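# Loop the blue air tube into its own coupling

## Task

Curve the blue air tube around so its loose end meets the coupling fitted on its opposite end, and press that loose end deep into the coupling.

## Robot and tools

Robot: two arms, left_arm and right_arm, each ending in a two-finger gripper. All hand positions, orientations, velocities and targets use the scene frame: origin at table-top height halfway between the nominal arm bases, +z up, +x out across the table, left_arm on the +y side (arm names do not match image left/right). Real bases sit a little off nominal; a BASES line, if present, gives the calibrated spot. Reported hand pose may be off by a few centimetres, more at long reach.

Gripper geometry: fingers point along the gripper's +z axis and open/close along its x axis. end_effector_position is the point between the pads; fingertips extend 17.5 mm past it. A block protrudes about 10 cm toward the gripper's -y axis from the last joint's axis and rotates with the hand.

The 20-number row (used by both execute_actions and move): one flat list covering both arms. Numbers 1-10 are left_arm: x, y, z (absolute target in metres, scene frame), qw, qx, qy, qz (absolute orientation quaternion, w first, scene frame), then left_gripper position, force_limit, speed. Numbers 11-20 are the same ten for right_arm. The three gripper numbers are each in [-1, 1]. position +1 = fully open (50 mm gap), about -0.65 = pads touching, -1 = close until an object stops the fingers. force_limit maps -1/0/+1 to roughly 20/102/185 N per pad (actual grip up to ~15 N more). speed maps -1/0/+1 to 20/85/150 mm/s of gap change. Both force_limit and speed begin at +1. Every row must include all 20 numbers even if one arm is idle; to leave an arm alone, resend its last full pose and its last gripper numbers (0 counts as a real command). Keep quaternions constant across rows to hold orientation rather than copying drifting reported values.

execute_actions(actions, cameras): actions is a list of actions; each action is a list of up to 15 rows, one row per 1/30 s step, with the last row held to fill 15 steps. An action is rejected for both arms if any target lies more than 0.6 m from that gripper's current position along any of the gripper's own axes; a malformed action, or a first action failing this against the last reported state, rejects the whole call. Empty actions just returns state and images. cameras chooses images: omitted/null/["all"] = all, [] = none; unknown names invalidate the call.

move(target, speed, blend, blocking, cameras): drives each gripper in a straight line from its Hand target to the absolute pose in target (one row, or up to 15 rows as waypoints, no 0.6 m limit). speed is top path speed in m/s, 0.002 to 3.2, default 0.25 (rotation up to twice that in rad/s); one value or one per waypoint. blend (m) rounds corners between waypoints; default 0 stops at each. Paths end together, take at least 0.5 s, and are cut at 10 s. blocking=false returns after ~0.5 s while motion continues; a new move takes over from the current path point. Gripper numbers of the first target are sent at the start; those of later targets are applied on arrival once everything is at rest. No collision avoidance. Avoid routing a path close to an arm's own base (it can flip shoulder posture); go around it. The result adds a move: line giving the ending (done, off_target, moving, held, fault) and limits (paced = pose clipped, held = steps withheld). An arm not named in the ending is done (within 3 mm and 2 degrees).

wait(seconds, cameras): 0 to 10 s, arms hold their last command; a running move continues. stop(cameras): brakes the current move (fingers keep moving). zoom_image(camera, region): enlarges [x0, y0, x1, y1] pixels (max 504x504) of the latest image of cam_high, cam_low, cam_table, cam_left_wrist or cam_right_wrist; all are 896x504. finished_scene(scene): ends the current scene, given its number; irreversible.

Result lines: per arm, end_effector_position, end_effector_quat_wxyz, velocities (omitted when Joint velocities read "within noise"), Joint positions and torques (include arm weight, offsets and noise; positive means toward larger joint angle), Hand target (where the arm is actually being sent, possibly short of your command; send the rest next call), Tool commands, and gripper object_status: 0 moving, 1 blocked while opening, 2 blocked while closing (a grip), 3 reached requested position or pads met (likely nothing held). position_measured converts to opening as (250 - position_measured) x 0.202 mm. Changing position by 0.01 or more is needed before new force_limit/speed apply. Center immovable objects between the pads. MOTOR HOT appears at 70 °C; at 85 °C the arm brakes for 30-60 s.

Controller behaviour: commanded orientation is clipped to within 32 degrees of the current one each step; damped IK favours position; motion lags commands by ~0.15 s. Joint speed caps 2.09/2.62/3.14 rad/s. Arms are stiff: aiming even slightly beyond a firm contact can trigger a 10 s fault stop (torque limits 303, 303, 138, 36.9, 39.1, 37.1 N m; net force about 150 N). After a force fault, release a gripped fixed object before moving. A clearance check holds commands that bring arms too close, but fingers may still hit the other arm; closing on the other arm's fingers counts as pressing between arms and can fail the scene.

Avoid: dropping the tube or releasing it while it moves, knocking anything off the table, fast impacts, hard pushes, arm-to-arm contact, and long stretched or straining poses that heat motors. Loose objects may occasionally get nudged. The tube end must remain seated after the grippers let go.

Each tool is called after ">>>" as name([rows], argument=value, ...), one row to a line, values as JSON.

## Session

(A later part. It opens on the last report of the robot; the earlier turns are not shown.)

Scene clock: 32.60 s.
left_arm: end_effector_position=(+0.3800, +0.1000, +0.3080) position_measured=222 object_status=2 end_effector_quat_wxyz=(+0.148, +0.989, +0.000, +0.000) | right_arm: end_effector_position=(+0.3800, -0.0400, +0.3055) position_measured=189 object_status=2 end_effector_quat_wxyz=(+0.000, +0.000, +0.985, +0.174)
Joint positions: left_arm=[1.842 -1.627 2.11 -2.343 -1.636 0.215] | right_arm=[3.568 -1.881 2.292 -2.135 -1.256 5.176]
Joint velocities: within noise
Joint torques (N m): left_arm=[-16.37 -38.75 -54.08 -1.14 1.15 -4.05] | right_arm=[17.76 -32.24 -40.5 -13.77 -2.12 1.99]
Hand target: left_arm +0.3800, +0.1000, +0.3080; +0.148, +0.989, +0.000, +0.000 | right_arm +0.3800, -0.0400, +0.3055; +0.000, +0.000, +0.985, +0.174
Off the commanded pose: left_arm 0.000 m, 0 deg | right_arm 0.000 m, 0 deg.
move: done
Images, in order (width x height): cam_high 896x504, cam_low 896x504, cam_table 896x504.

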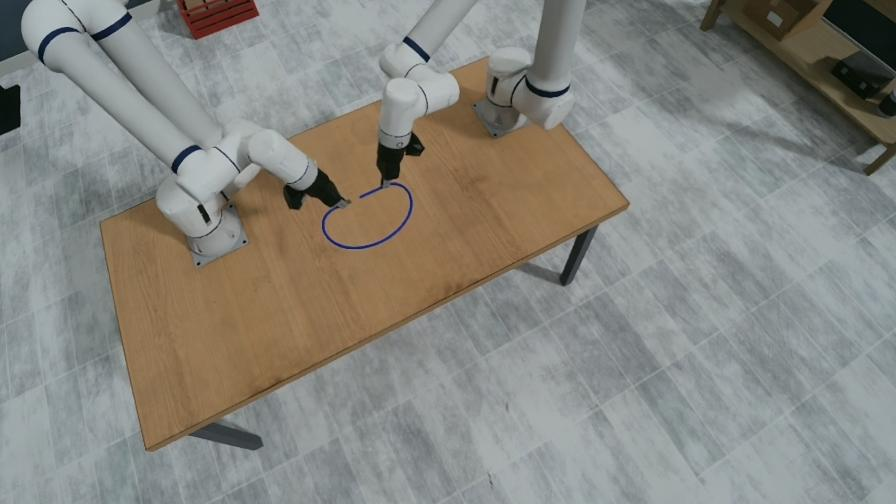

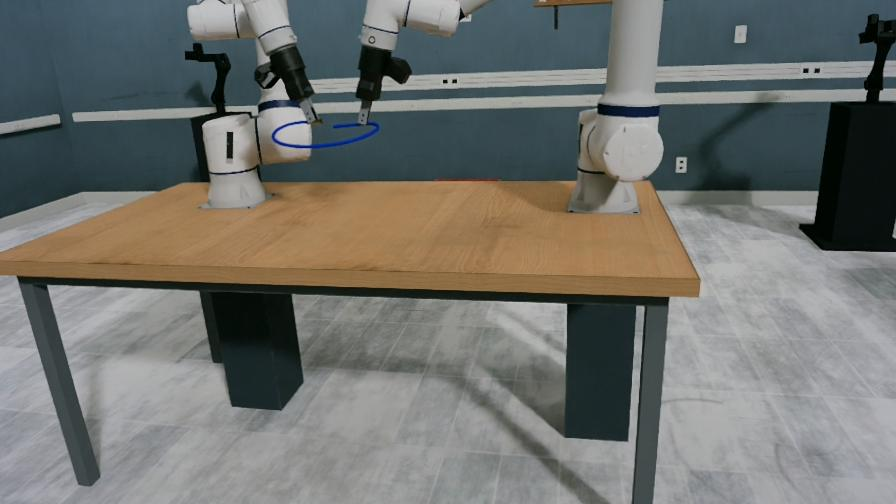

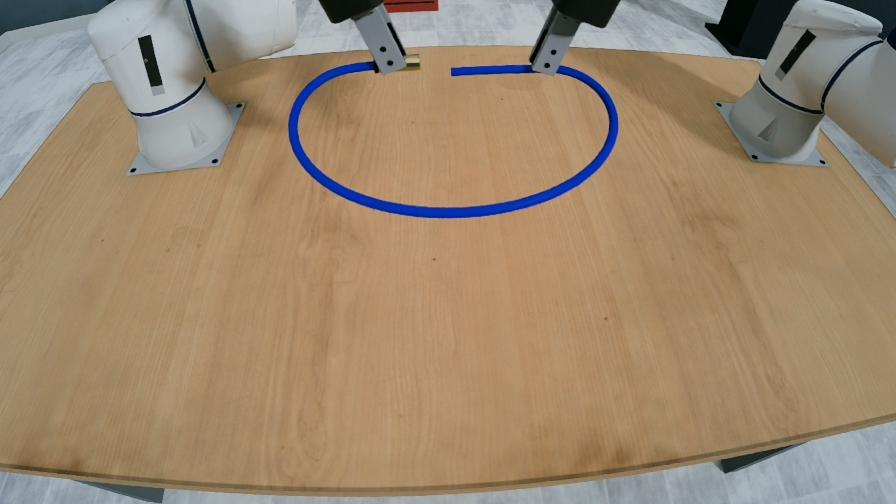

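>>> move(target=[0.38,0.10,0.312,0.1735,0.9845,0.0258,0.0045,-1,-0.3,-0.8,0.38,-0.024,0.3012,-0.0258,-0.0045,-0.9845,-0.1735,-1,-0.4,-0.8], speed=0.08, cameras=["cam_high","cam_low","cam_table"])

>>> zoom_image(camera="cam_low", region=[296, 100, 376, 145])

>>> zoom_image(camera="cam_high", region=[325, 168, 405, 213])

>>> zoom_image(camera="cam_table", region=[370, 35, 530, 105])

Scene clock: 36.03 s.
left_arm: end_effector_position=(+0.3800, +0.1000, +0.3120) position_measured=222 object_status=2 end_effector_quat_wxyz=(+0.173, +0.985, +0.026, +0.004) | right_arm: end_effector_position=(+0.3800, -0.0241, +0.3012) position_measured=189 object_status=2 end_effector_quat_wxyz=(+0.026, +0.004, +0.984, +0.174)
Joint positions: left_arm=[1.838 -1.643 2.138 -2.41 -1.628 0.159] | right_arm=[3.614 -1.863 2.303 -2.227 -1.289 5.237]
Joint velocities: within noise
Joint torques (N m): left_arm=[-16.06 -77.48 -35.07 -13.57 1.15 -3.11] | right_arm=[18.98 -5.54 -40.28 -13.74 -2.23 1.83]
Hand target: left_arm +0.3800, +0.1000, +0.3120; +0.173, +0.984, +0.026, +0.004 | right_arm +0.3800, -0.0240, +0.3012; +0.026, +0.004, +0.984, +0.173
Off the commanded pose: left_arm 0.000 m, 0 deg | right_arm 0.000 m, 0 deg.
move: done
Images, in order (width x height): cam_high 896x504, cam_low 896x504, cam_table 896x504.

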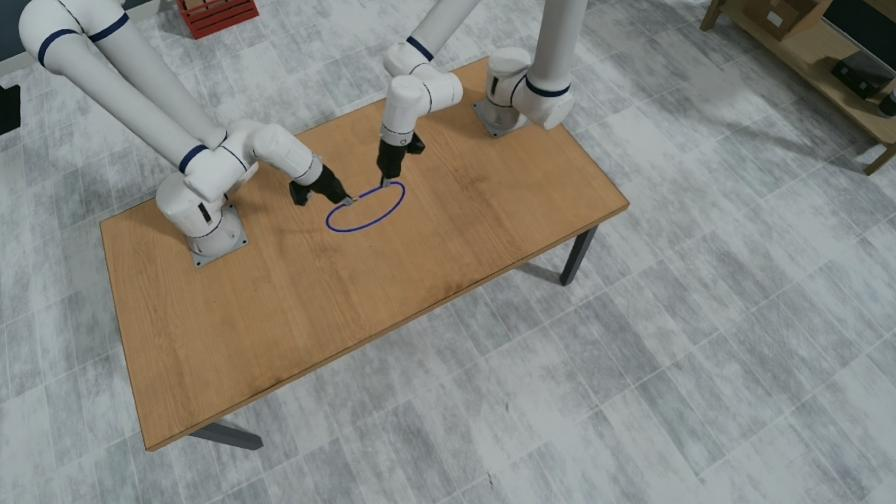

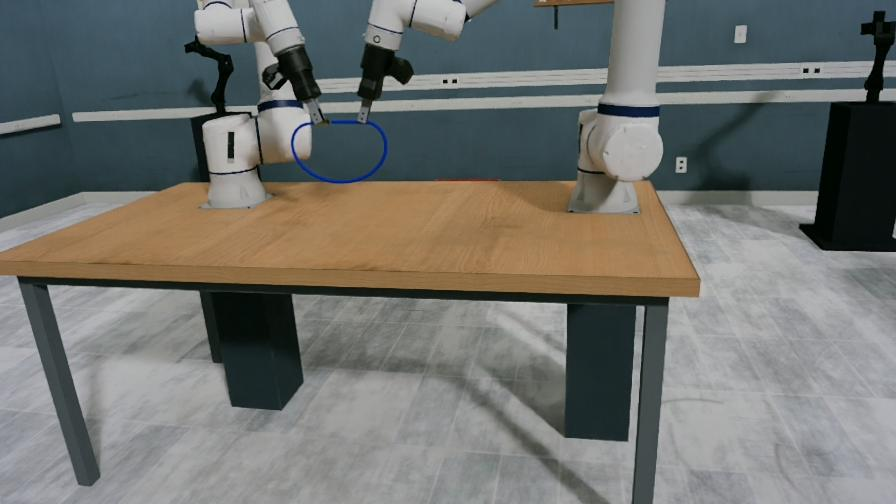

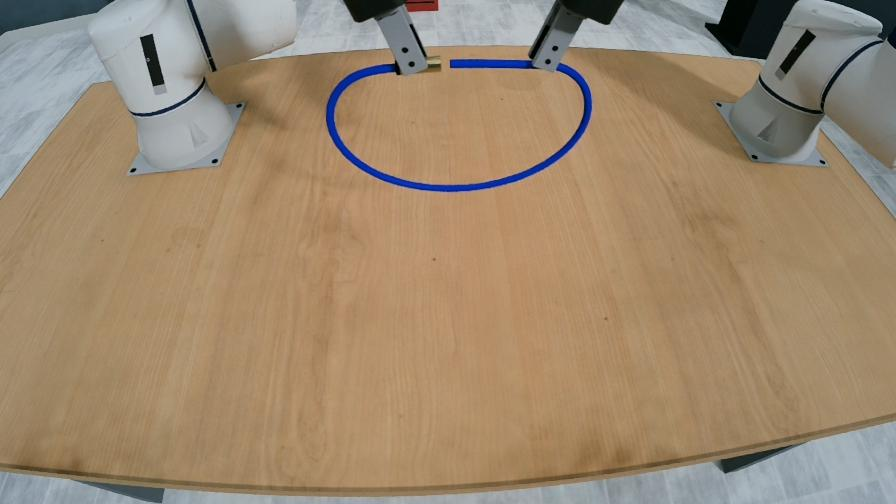

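Scaled by 6.300 from the camera's 896x504 image, which has a finer 1280x720 frame.

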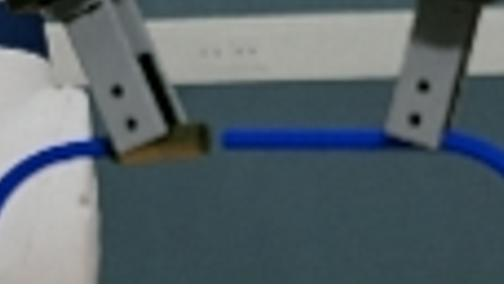

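Scaled by 6.300 from the camera's 896x504 image, which has a finer 1280x720 frame.

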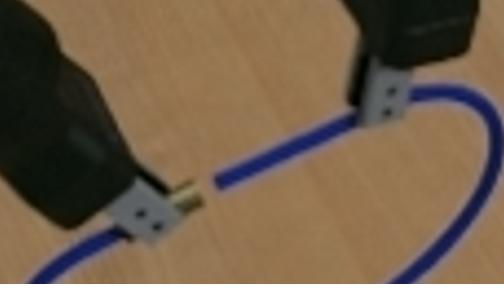

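Scaled by 3.150 from the camera's 896x504 image, which has a finer 1280x720 frame.

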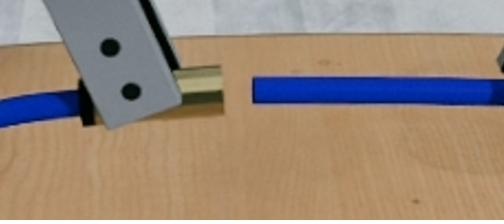

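>>> move(target=[0.38,0.10,0.312,0.1735,0.9845,0.0258,0.0045,-1,-0.3,-0.8,0.3806,-0.023,0.3027,0,0,-0.9903,-0.1392,-1,-0.4,-0.8], speed=0.08, cameras=["cam_high","cam_low","cam_table"])

>>> zoom_image(camera="cam_low", region=[296, 100, 376, 145])

>>> zoom_image(camera="cam_high", region=[325, 168, 405, 213])

>>> zoom_image(camera="cam_table", region=[370, 35, 530, 105])

Scene clock: 38.73 s.
left_arm: end_effector_position=(+0.3800, +0.1000, +0.3120) position_measured=222 object_status=2 end_effector_quat_wxyz=(+0.173, +0.984, +0.026, +0.004) | right_arm: end_effector_position=(+0.3806, -0.0230, +0.3027) position_measured=189 object_status=2 end_effector_quat_wxyz=(+0.000, +0.000, +0.990, +0.139)
Joint positions: left_arm=[1.838 -1.643 2.138 -2.41 -1.628 0.158] | right_arm=[3.635 -1.83 2.249 -2.128 -1.327 5.236]
Joint velocities: within noise
Joint torques (N m): left_arm=[-15.75 -75.65 -39.02 -12.14 1.46 -3.66] | right_arm=[18.64 -9.8 -62.99 -3.04 -2.31 -2.76]
Hand target: left_arm +0.3800, +0.1000, +0.3120; +0.173, +0.984, +0.026, +0.004 | right_arm +0.3806, -0.0230, +0.3027; +0.000, +0.000, +0.990, +0.139
Off the commanded pose: left_arm 0.000 m, 0 deg | right_arm 0.000 m, 0 deg.
move: done
Images, in order (width x height): cam_high 896x504, cam_low 896x504, cam_table 896x504.

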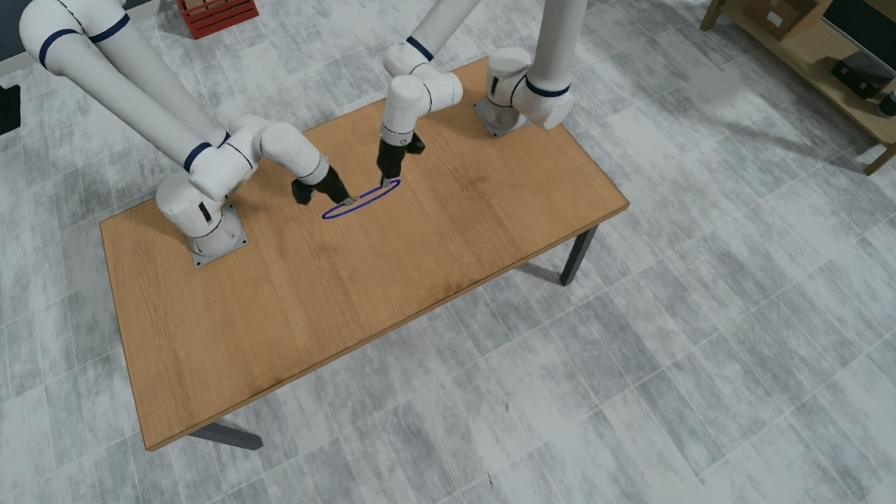

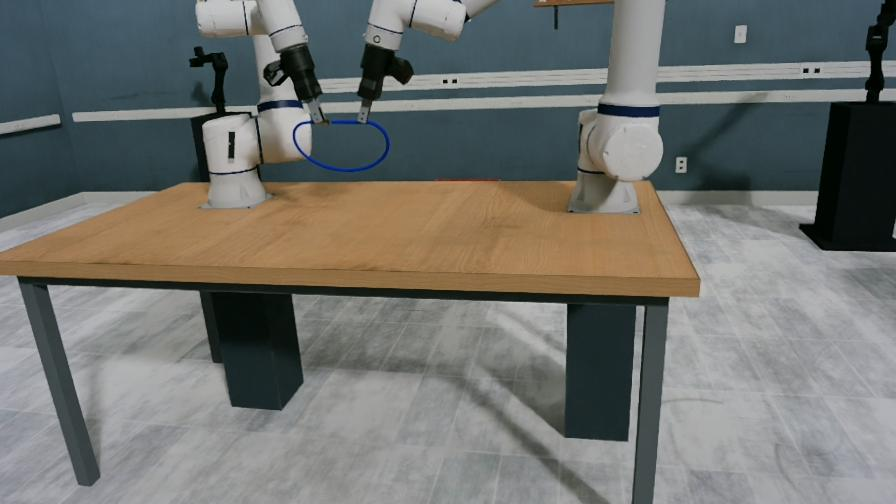

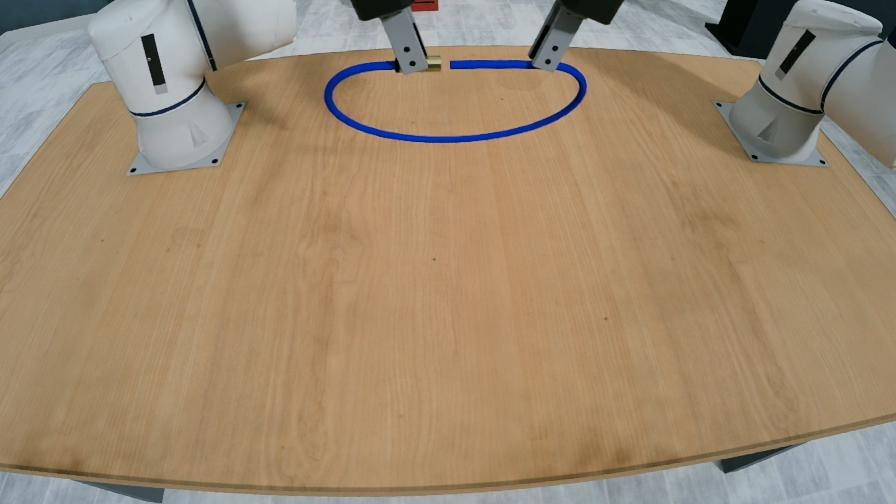

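Scaled by 6.300 from the camera's 896x504 image, which has a finer 1280x720 frame.

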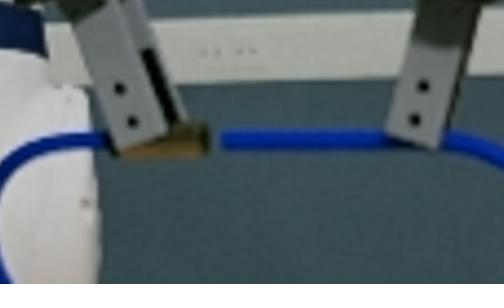

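Scaled by 6.300 from the camera's 896x504 image, which has a finer 1280x720 frame.

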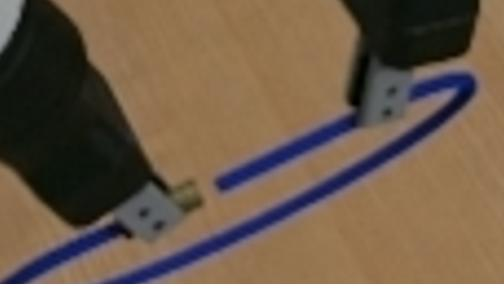

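Scaled by 3.150 from the camera's 896x504 image, which has a finer 1280x720 frame.

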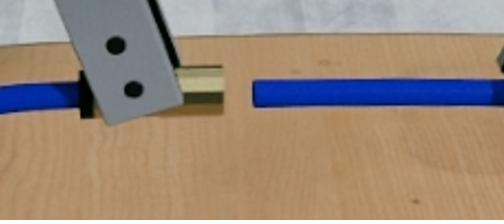

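>>> move([
  [0.38,0.10,0.312,0.1735,0.9845,0.0258,0.0045,-1,-0.3,-0.8,0.382,-0.023,0.303,0,0,-0.9903,-0.1392,-1,-0.4,-0.8],
  [0.38,0.10,0.312,0.1735,0.9845,0.0258,0.0045,-1,-0.3,-0.8,0.382,-0.008,0.303,0,0,-0.9903,-0.1392,-1,-0.4,-0.8],
], speed=0.03, cameras=["cam_high","cam_low","cam_table"])

>>> zoom_image(camera="cam_low", region=[296, 100, 376, 145])

>>> zoom_image(camera="cam_table", region=[370, 35, 530, 105])

Scene clock: 40.67 s.
left_arm: end_effector_position=(+0.3800, +0.1000, +0.3120) position_measured=222 object_status=2 end_effector_quat_wxyz=(+0.173, +0.984, +0.026, +0.004) | right_arm: end_effector_position=(+0.3820, -0.0081, +0.3030) position_measured=189 object_status=2 end_effector_quat_wxyz=(+0.000, +0.000, +0.990, +0.139)
Joint positions: left_arm=[1.838 -1.643 2.138 -2.41 -1.628 0.158] | right_arm=[3.66 -1.805 2.231 -2.142 -1.331 5.261]
Joint velocities: within noise
Joint torques (N m): left_arm=[-13.63 -80.5 -40.48 -12.8 1.23 -3.63] | right_arm=[18.17 -12.19 -63.27 -13.69 -2.09 1.67]
Hand target: left_arm +0.3800, +0.1000, +0.3120; +0.173, +0.984, +0.026, +0.004 | right_arm +0.3820, -0.0080, +0.3030; +0.000, +0.000, +0.990, +0.139
Off the commanded pose: left_arm 0.000 m, 0 deg | right_arm 0.000 m, 0 deg.
move: done
Images, in order (width x height): cam_high 896x504, cam_low 896x504, cam_table 896x504.

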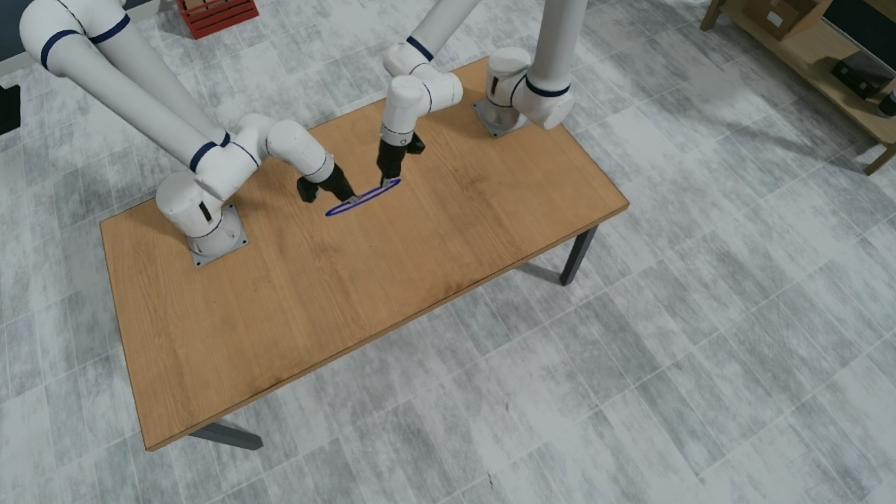

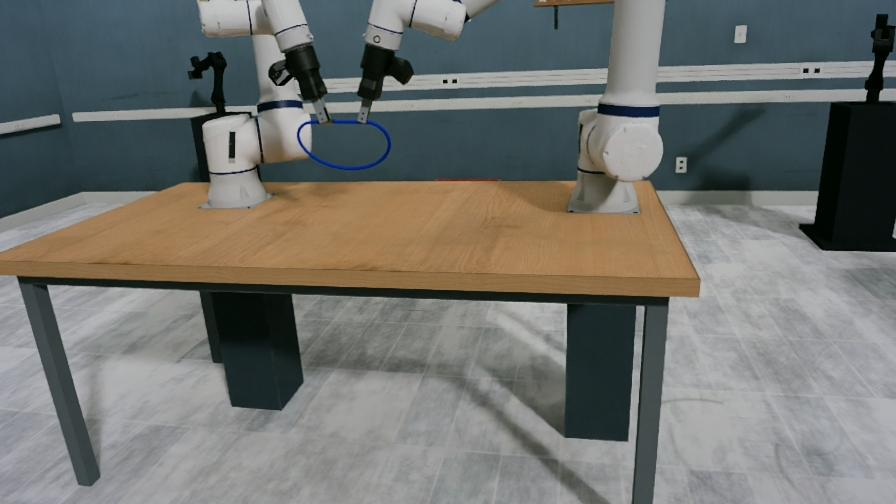

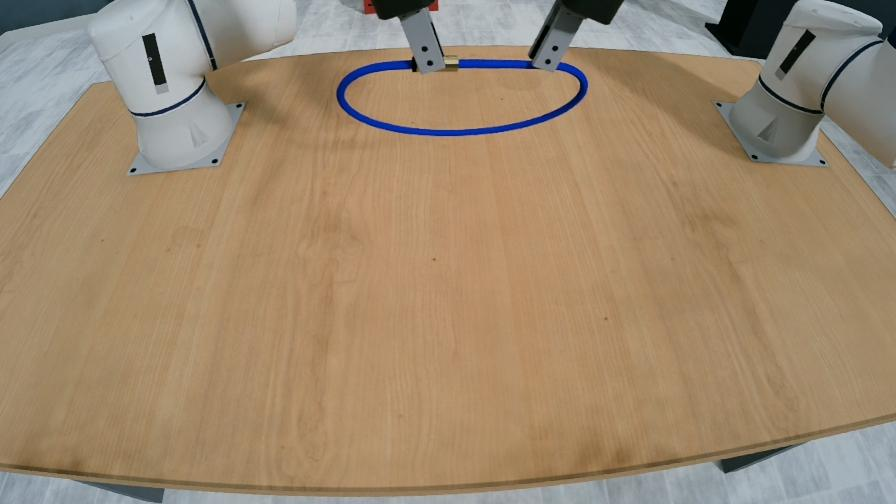

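Scaled by 6.300 from the camera's 896x504 image, which has a finer 1280x720 frame.

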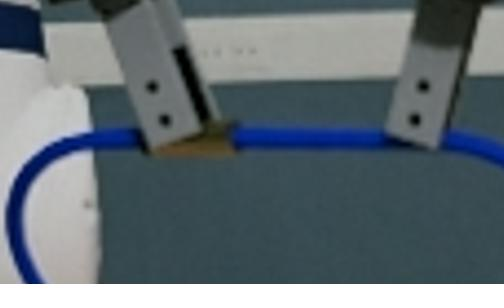

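Scaled by 3.150 from the camera's 896x504 image, which has a finer 1280x720 frame.

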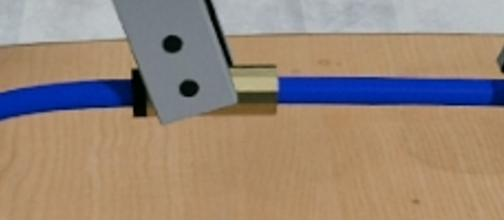

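>>> move(target=[0.38,0.10,0.312,0.1735,0.9845,0.0258,0.0045,-1,-0.3,-0.8,0.382,0.007,0.303,0,0,-0.9903,-0.1392,-1,-0.4,-0.8], speed=0.02, cameras=["cam_low","cam_table"])

>>> zoom_image(camera="cam_table", region=[400, 25, 580, 127])

Scene clock: 42.50 s.
left_arm: end_effector_position=(+0.3800, +0.1000, +0.3120) position_measured=222 object_status=2 end_effector_quat_wxyz=(+0.174, +0.984, +0.026, +0.005) | right_arm: end_effector_position=(+0.3820, +0.0068, +0.3030) position_measured=189 object_status=2 end_effector_quat_wxyz=(+0.000, +0.000, +0.990, +0.139)
Joint positions: left_arm=[1.838 -1.643 2.138 -2.41 -1.628 0.158] | right_arm=[3.686 -1.781 2.215 -2.155 -1.335 5.287]
Joint velocities: within noise
Joint torques (N m): left_arm=[-16.08 -73.34 -43.21 -11.5 -0.31 -3.26] | right_arm=[26.21 -10.29 -66.22 -17.64 0.33 1.62]
Hand target: left_arm +0.3800, +0.1000, +0.3120; +0.173, +0.984, +0.026, +0.005 | right_arm +0.3820, +0.0070, +0.3030; +0.000, +0.000, +0.990, +0.139
Off the commanded pose: left_arm 0.000 m, 0 deg | right_arm 0.000 m, 0 deg.
move: done
Images, in order (width x height): cam_low 896x504, cam_table 896x504.

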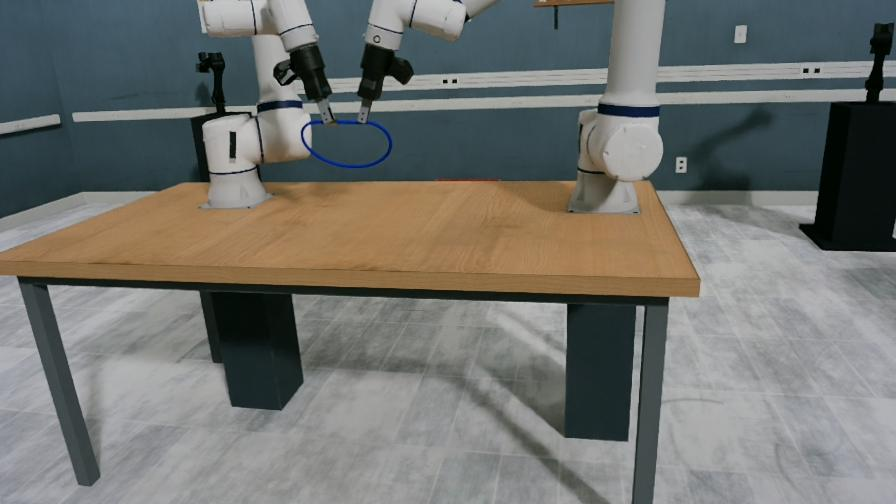

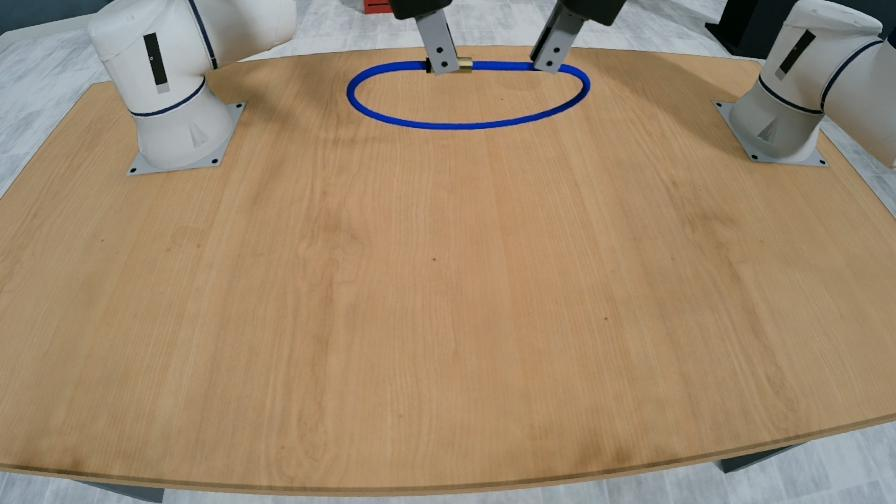

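Scaled by 2.800 from the camera's 896x504 image, which has a finer 1280x720 frame.

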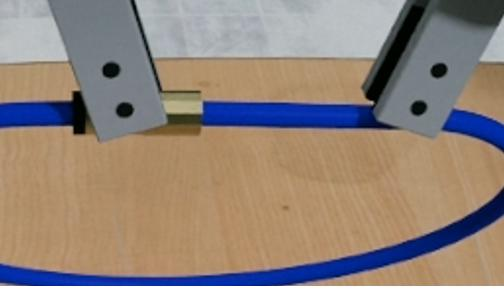

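>>> move([
  [0.38,0.10,0.312,0.1735,0.9845,0.0258,0.0045,-1,-0.3,-0.8,0.382,0.0095,0.303,0,0,-0.9903,-0.1392,-1,-0.4,-0.8],
  [0.38,0.10,0.312,0.1735,0.9845,0.0258,0.0045,-1,-0.3,-0.8,0.382,0.007,0.303,0,0,-0.9903,-0.1392,-1,-0.4,-0.8],
], speed=0.02, cameras=["cam_low","cam_table"])

>>> zoom_image(camera="cam_table", region=[400, 25, 580, 127])

Scene clock: 43.87 s.
left_arm: end_effector_position=(+0.3800, +0.1001, +0.3119) position_measured=222 object_status=2 end_effector_quat_wxyz=(+0.173, +0.984, +0.026, +0.004) | right_arm: end_effector_position=(+0.3820, +0.0072, +0.3030) position_measured=189 object_status=2 end_effector_quat_wxyz=(+0.000, +0.000, +0.990, +0.139)
Joint positions: left_arm=[1.838 -1.643 2.138 -2.41 -1.628 0.158] | right_arm=[3.686 -1.781 2.215 -2.156 -1.335 5.288]
Joint velocities: within noise
Joint torques (N m): left_arm=[-13.36 -57.94 -64.68 -12.66 -1.92 -3.51] | right_arm=[-0.5 -41.25 -44.88 -5.55 7.86 -2.93]
Hand target: left_arm +0.3800, +0.1000, +0.3120; +0.173, +0.984, +0.026, +0.004 | right_arm +0.3820, +0.0070, +0.3030; +0.000, +0.000, +0.990, +0.139
Off the commanded pose: left_arm 0.000 m, 0 deg | right_arm 0.000 m, 0 deg.
move: done
Images, in order (width x height): cam_low 896x504, cam_table 896x504.

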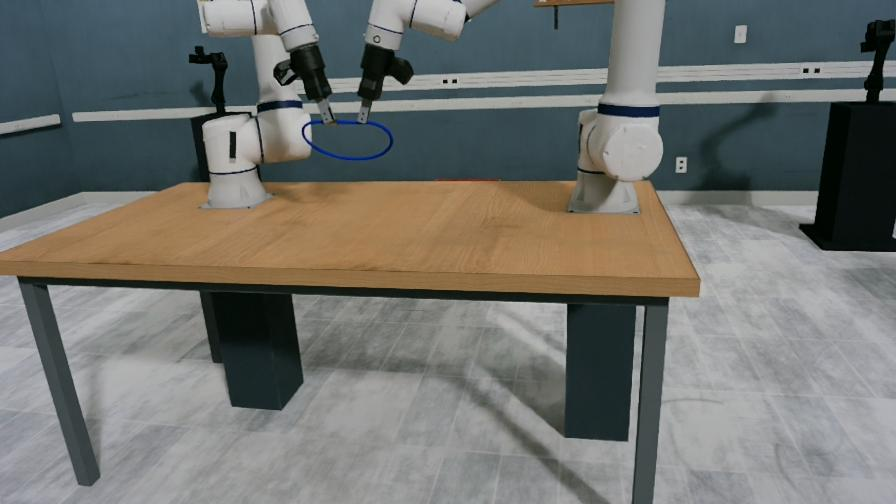

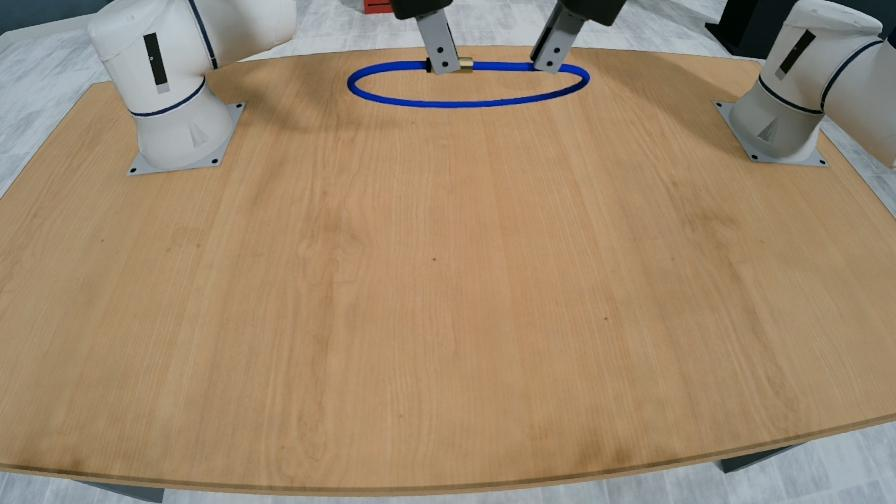

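Scaled by 2.800 from the camera's 896x504 image, which has a finer 1280x720 frame.

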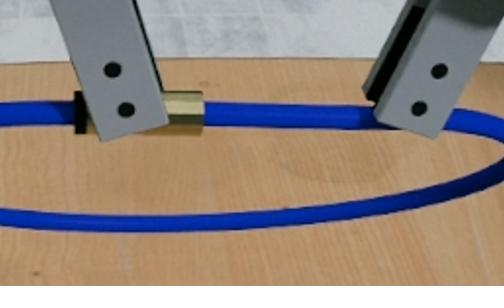

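>>> move([
  [0.38,0.10,0.1,0.1735,0.9845,0.0258,0.0045,-1,-0.3,-0.8,0.382,0.007,0.091,0,0,-0.9903,-0.1392,-1,-0.4,-0.8],
  [0.38,0.10,0.033,0.1735,0.9845,0.0258,0.0045,-1,-0.3,-0.8,0.382,0.007,0.024,0,0,-0.9903,-0.1392,-1,-0.4,-0.8],
], speed=[0.15,0.05], blend=[0.01,0], cameras=["cam_low","cam_table"])

>>> zoom_image(camera="cam_low", region=[300, 180, 430, 250])

Scene clock: 48.13 s.
left_arm: end_effector_position=(+0.3800, +0.1000, +0.0331) position_measured=222 object_status=2 end_effector_quat_wxyz=(+0.174, +0.984, +0.026, +0.005) | right_arm: end_effector_position=(+0.3820, +0.0070, +0.0241) position_measured=189 object_status=2 end_effector_quat_wxyz=(+0.000, +0.000, +0.990, +0.139)
Joint positions: left_arm=[1.838 -1.221 2.344 -3.038 -1.628 0.158] | right_arm=[3.686 -1.334 2.46 -2.848 -1.335 5.288]
Joint velocities: within noise
Joint torques (N m): left_arm=[3.63 -63.86 -35.03 -23.65 -2.44 2.83] | right_arm=[33.28 -32.41 -26.28 -20.34 4.31 1.25]
Hand target: left_arm +0.3800, +0.1000, +0.0330; +0.173, +0.984, +0.026, +0.004 | right_arm +0.3820, +0.0070, +0.0240; +0.000, +0.000, +0.990, +0.139
Off the commanded pose: left_arm 0.000 m, 0 deg | right_arm 0.000 m, 0 deg.
move: done
Images, in order (width x height): cam_low 896x504, cam_table 896x504.

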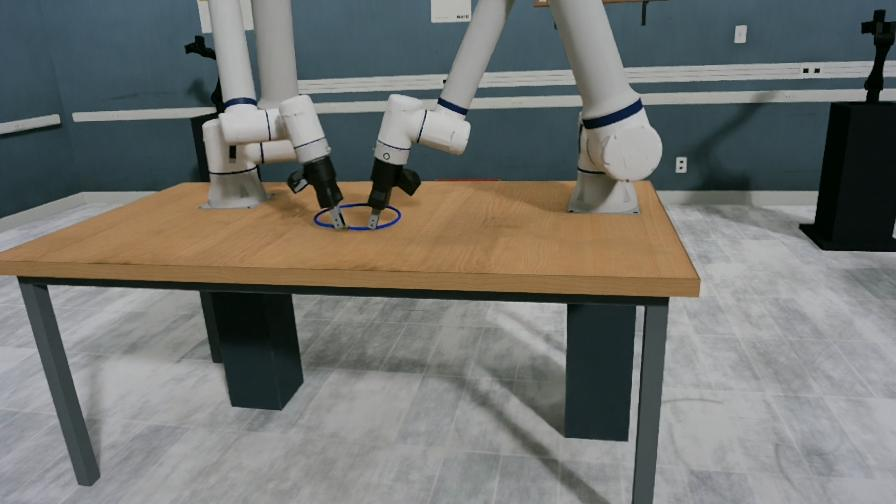

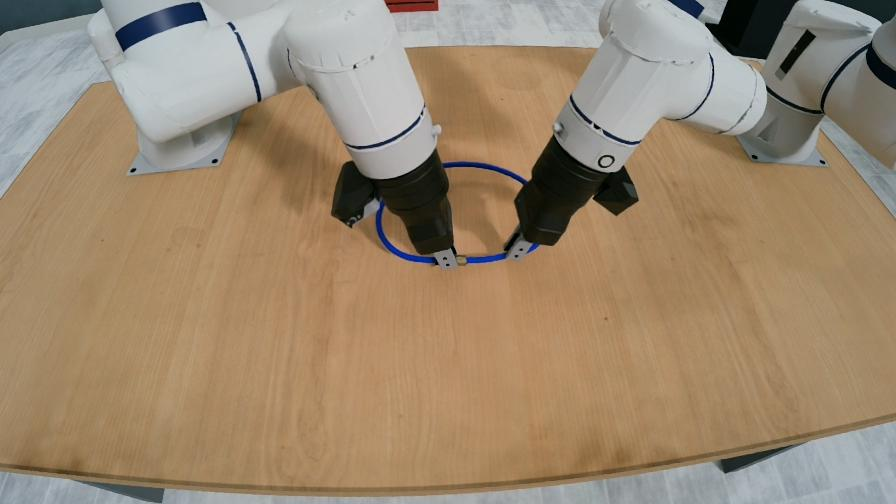

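Scaled by 3.877 from the camera's 896x504 image, which has a finer 1280x720 frame.

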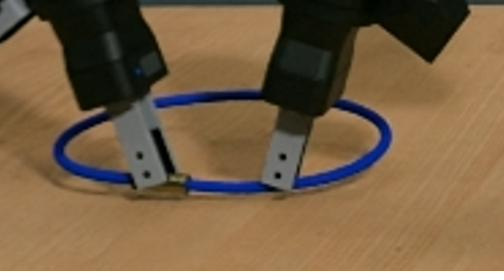

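>>> move([
  [0.38,0.10,0.029,0.1735,0.9845,0.0258,0.0045,-1,-0.3,-0.8,0.382,0.007,0.0205,0,0,-0.9903,-0.1392,-1,-0.4,-0.8],
  [0.38,0.10,0.029,0.1735,0.9845,0.0258,0.0045,0.2,-0.3,-0.9,0.382,0.007,0.0205,0,0,-0.9903,-0.1392,0.2,-0.4,-0.9],
  [0.378,0.135,0.125,0.1735,0.9845,0.0258,0.0045,0.2,-0.3,-0.9,0.382,-0.021,0.117,0,0,-0.9903,-0.1392,0.2,-0.4,-0.9],
  [0.378,0.24,0.2,0.1735,0.9845,0.0258,0.0045,0.2,-0.3,-0.9,0.382,-0.14,0.2,0,0,-0.9903,-0.1392,0.2,-0.4,-0.9],
], speed=[0.03,0.03,0.06,0.25], cameras=["cam_low","cam_table"])

>>> zoom_image(camera="cam_table", region=[370, 150, 570, 290])

Scene clock: 53.67 s.
left_arm: end_effector_position=(+0.3780, +0.2400, +0.2000) position_measured=123 object_status=3 end_effector_quat_wxyz=(+0.173, +0.984, +0.026, +0.004) | right_arm: end_effector_position=(+0.3820, -0.1399, +0.2000) position_measured=123 object_status=3 end_effector_quat_wxyz=(+0.000, +0.000, +0.990, +0.139)
Joint positions: left_arm=[1.904 -1.726 2.448 -2.632 -1.65 0.22] | right_arm=[3.385 -1.903 2.486 -2.226 -1.301 4.979]
Joint velocities: within noise
Joint torques (N m): left_arm=[11.21 -64.09 -28.82 -1.65 -1.13 2.96] | right_arm=[-9.8 -28.55 -59.05 -2.72 3.62 -3.45]
Hand target: left_arm +0.3780, +0.2400, +0.2000; +0.173, +0.984, +0.026, +0.005 | right_arm +0.3820, -0.1400, +0.2000; +0.000, +0.000, +0.990, +0.139
Off the commanded pose: left_arm 0.000 m, 0 deg | right_arm 0.000 m, 0 deg.
move: done
Images, in order (width x height): cam_low 896x504, cam_table 896x504.

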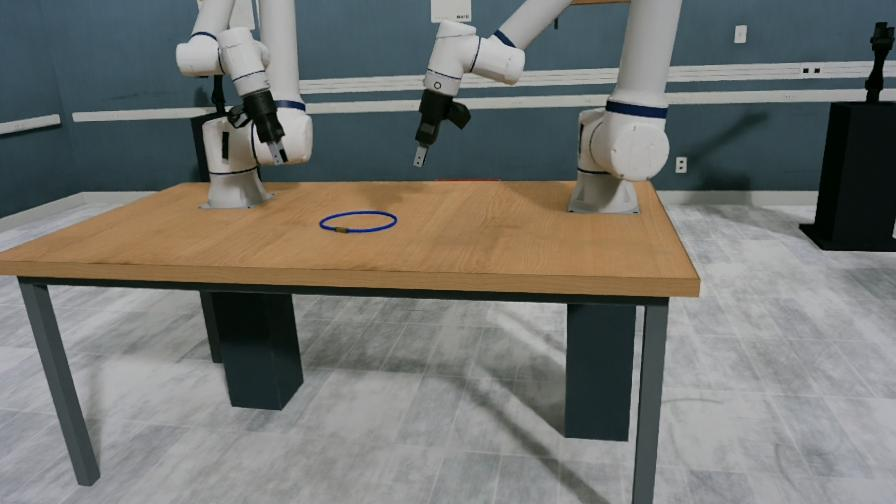

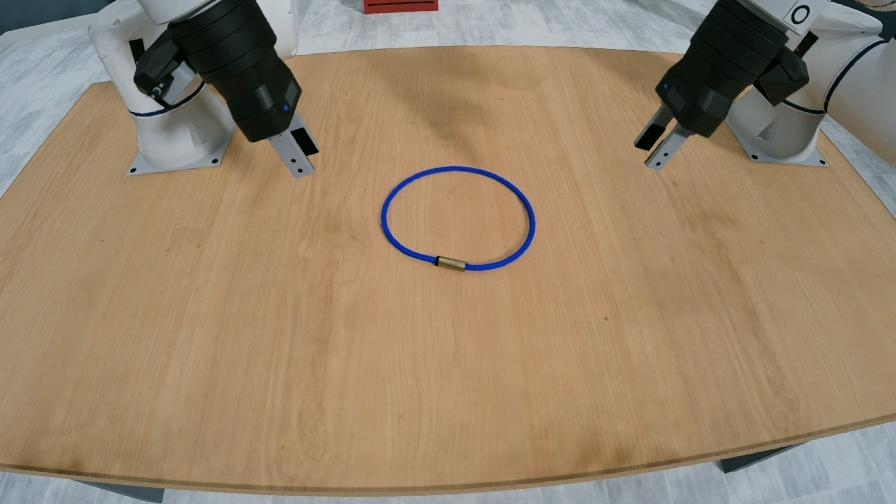

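Scaled by 2.520 from the camera's 896x504 image, which has a finer 1280x720 frame.

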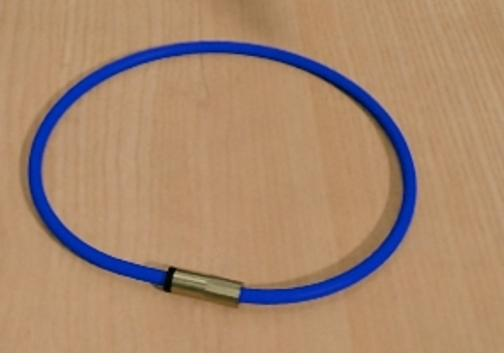

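>>> finished_scene(scene=2)

The scene is finished: the task was done.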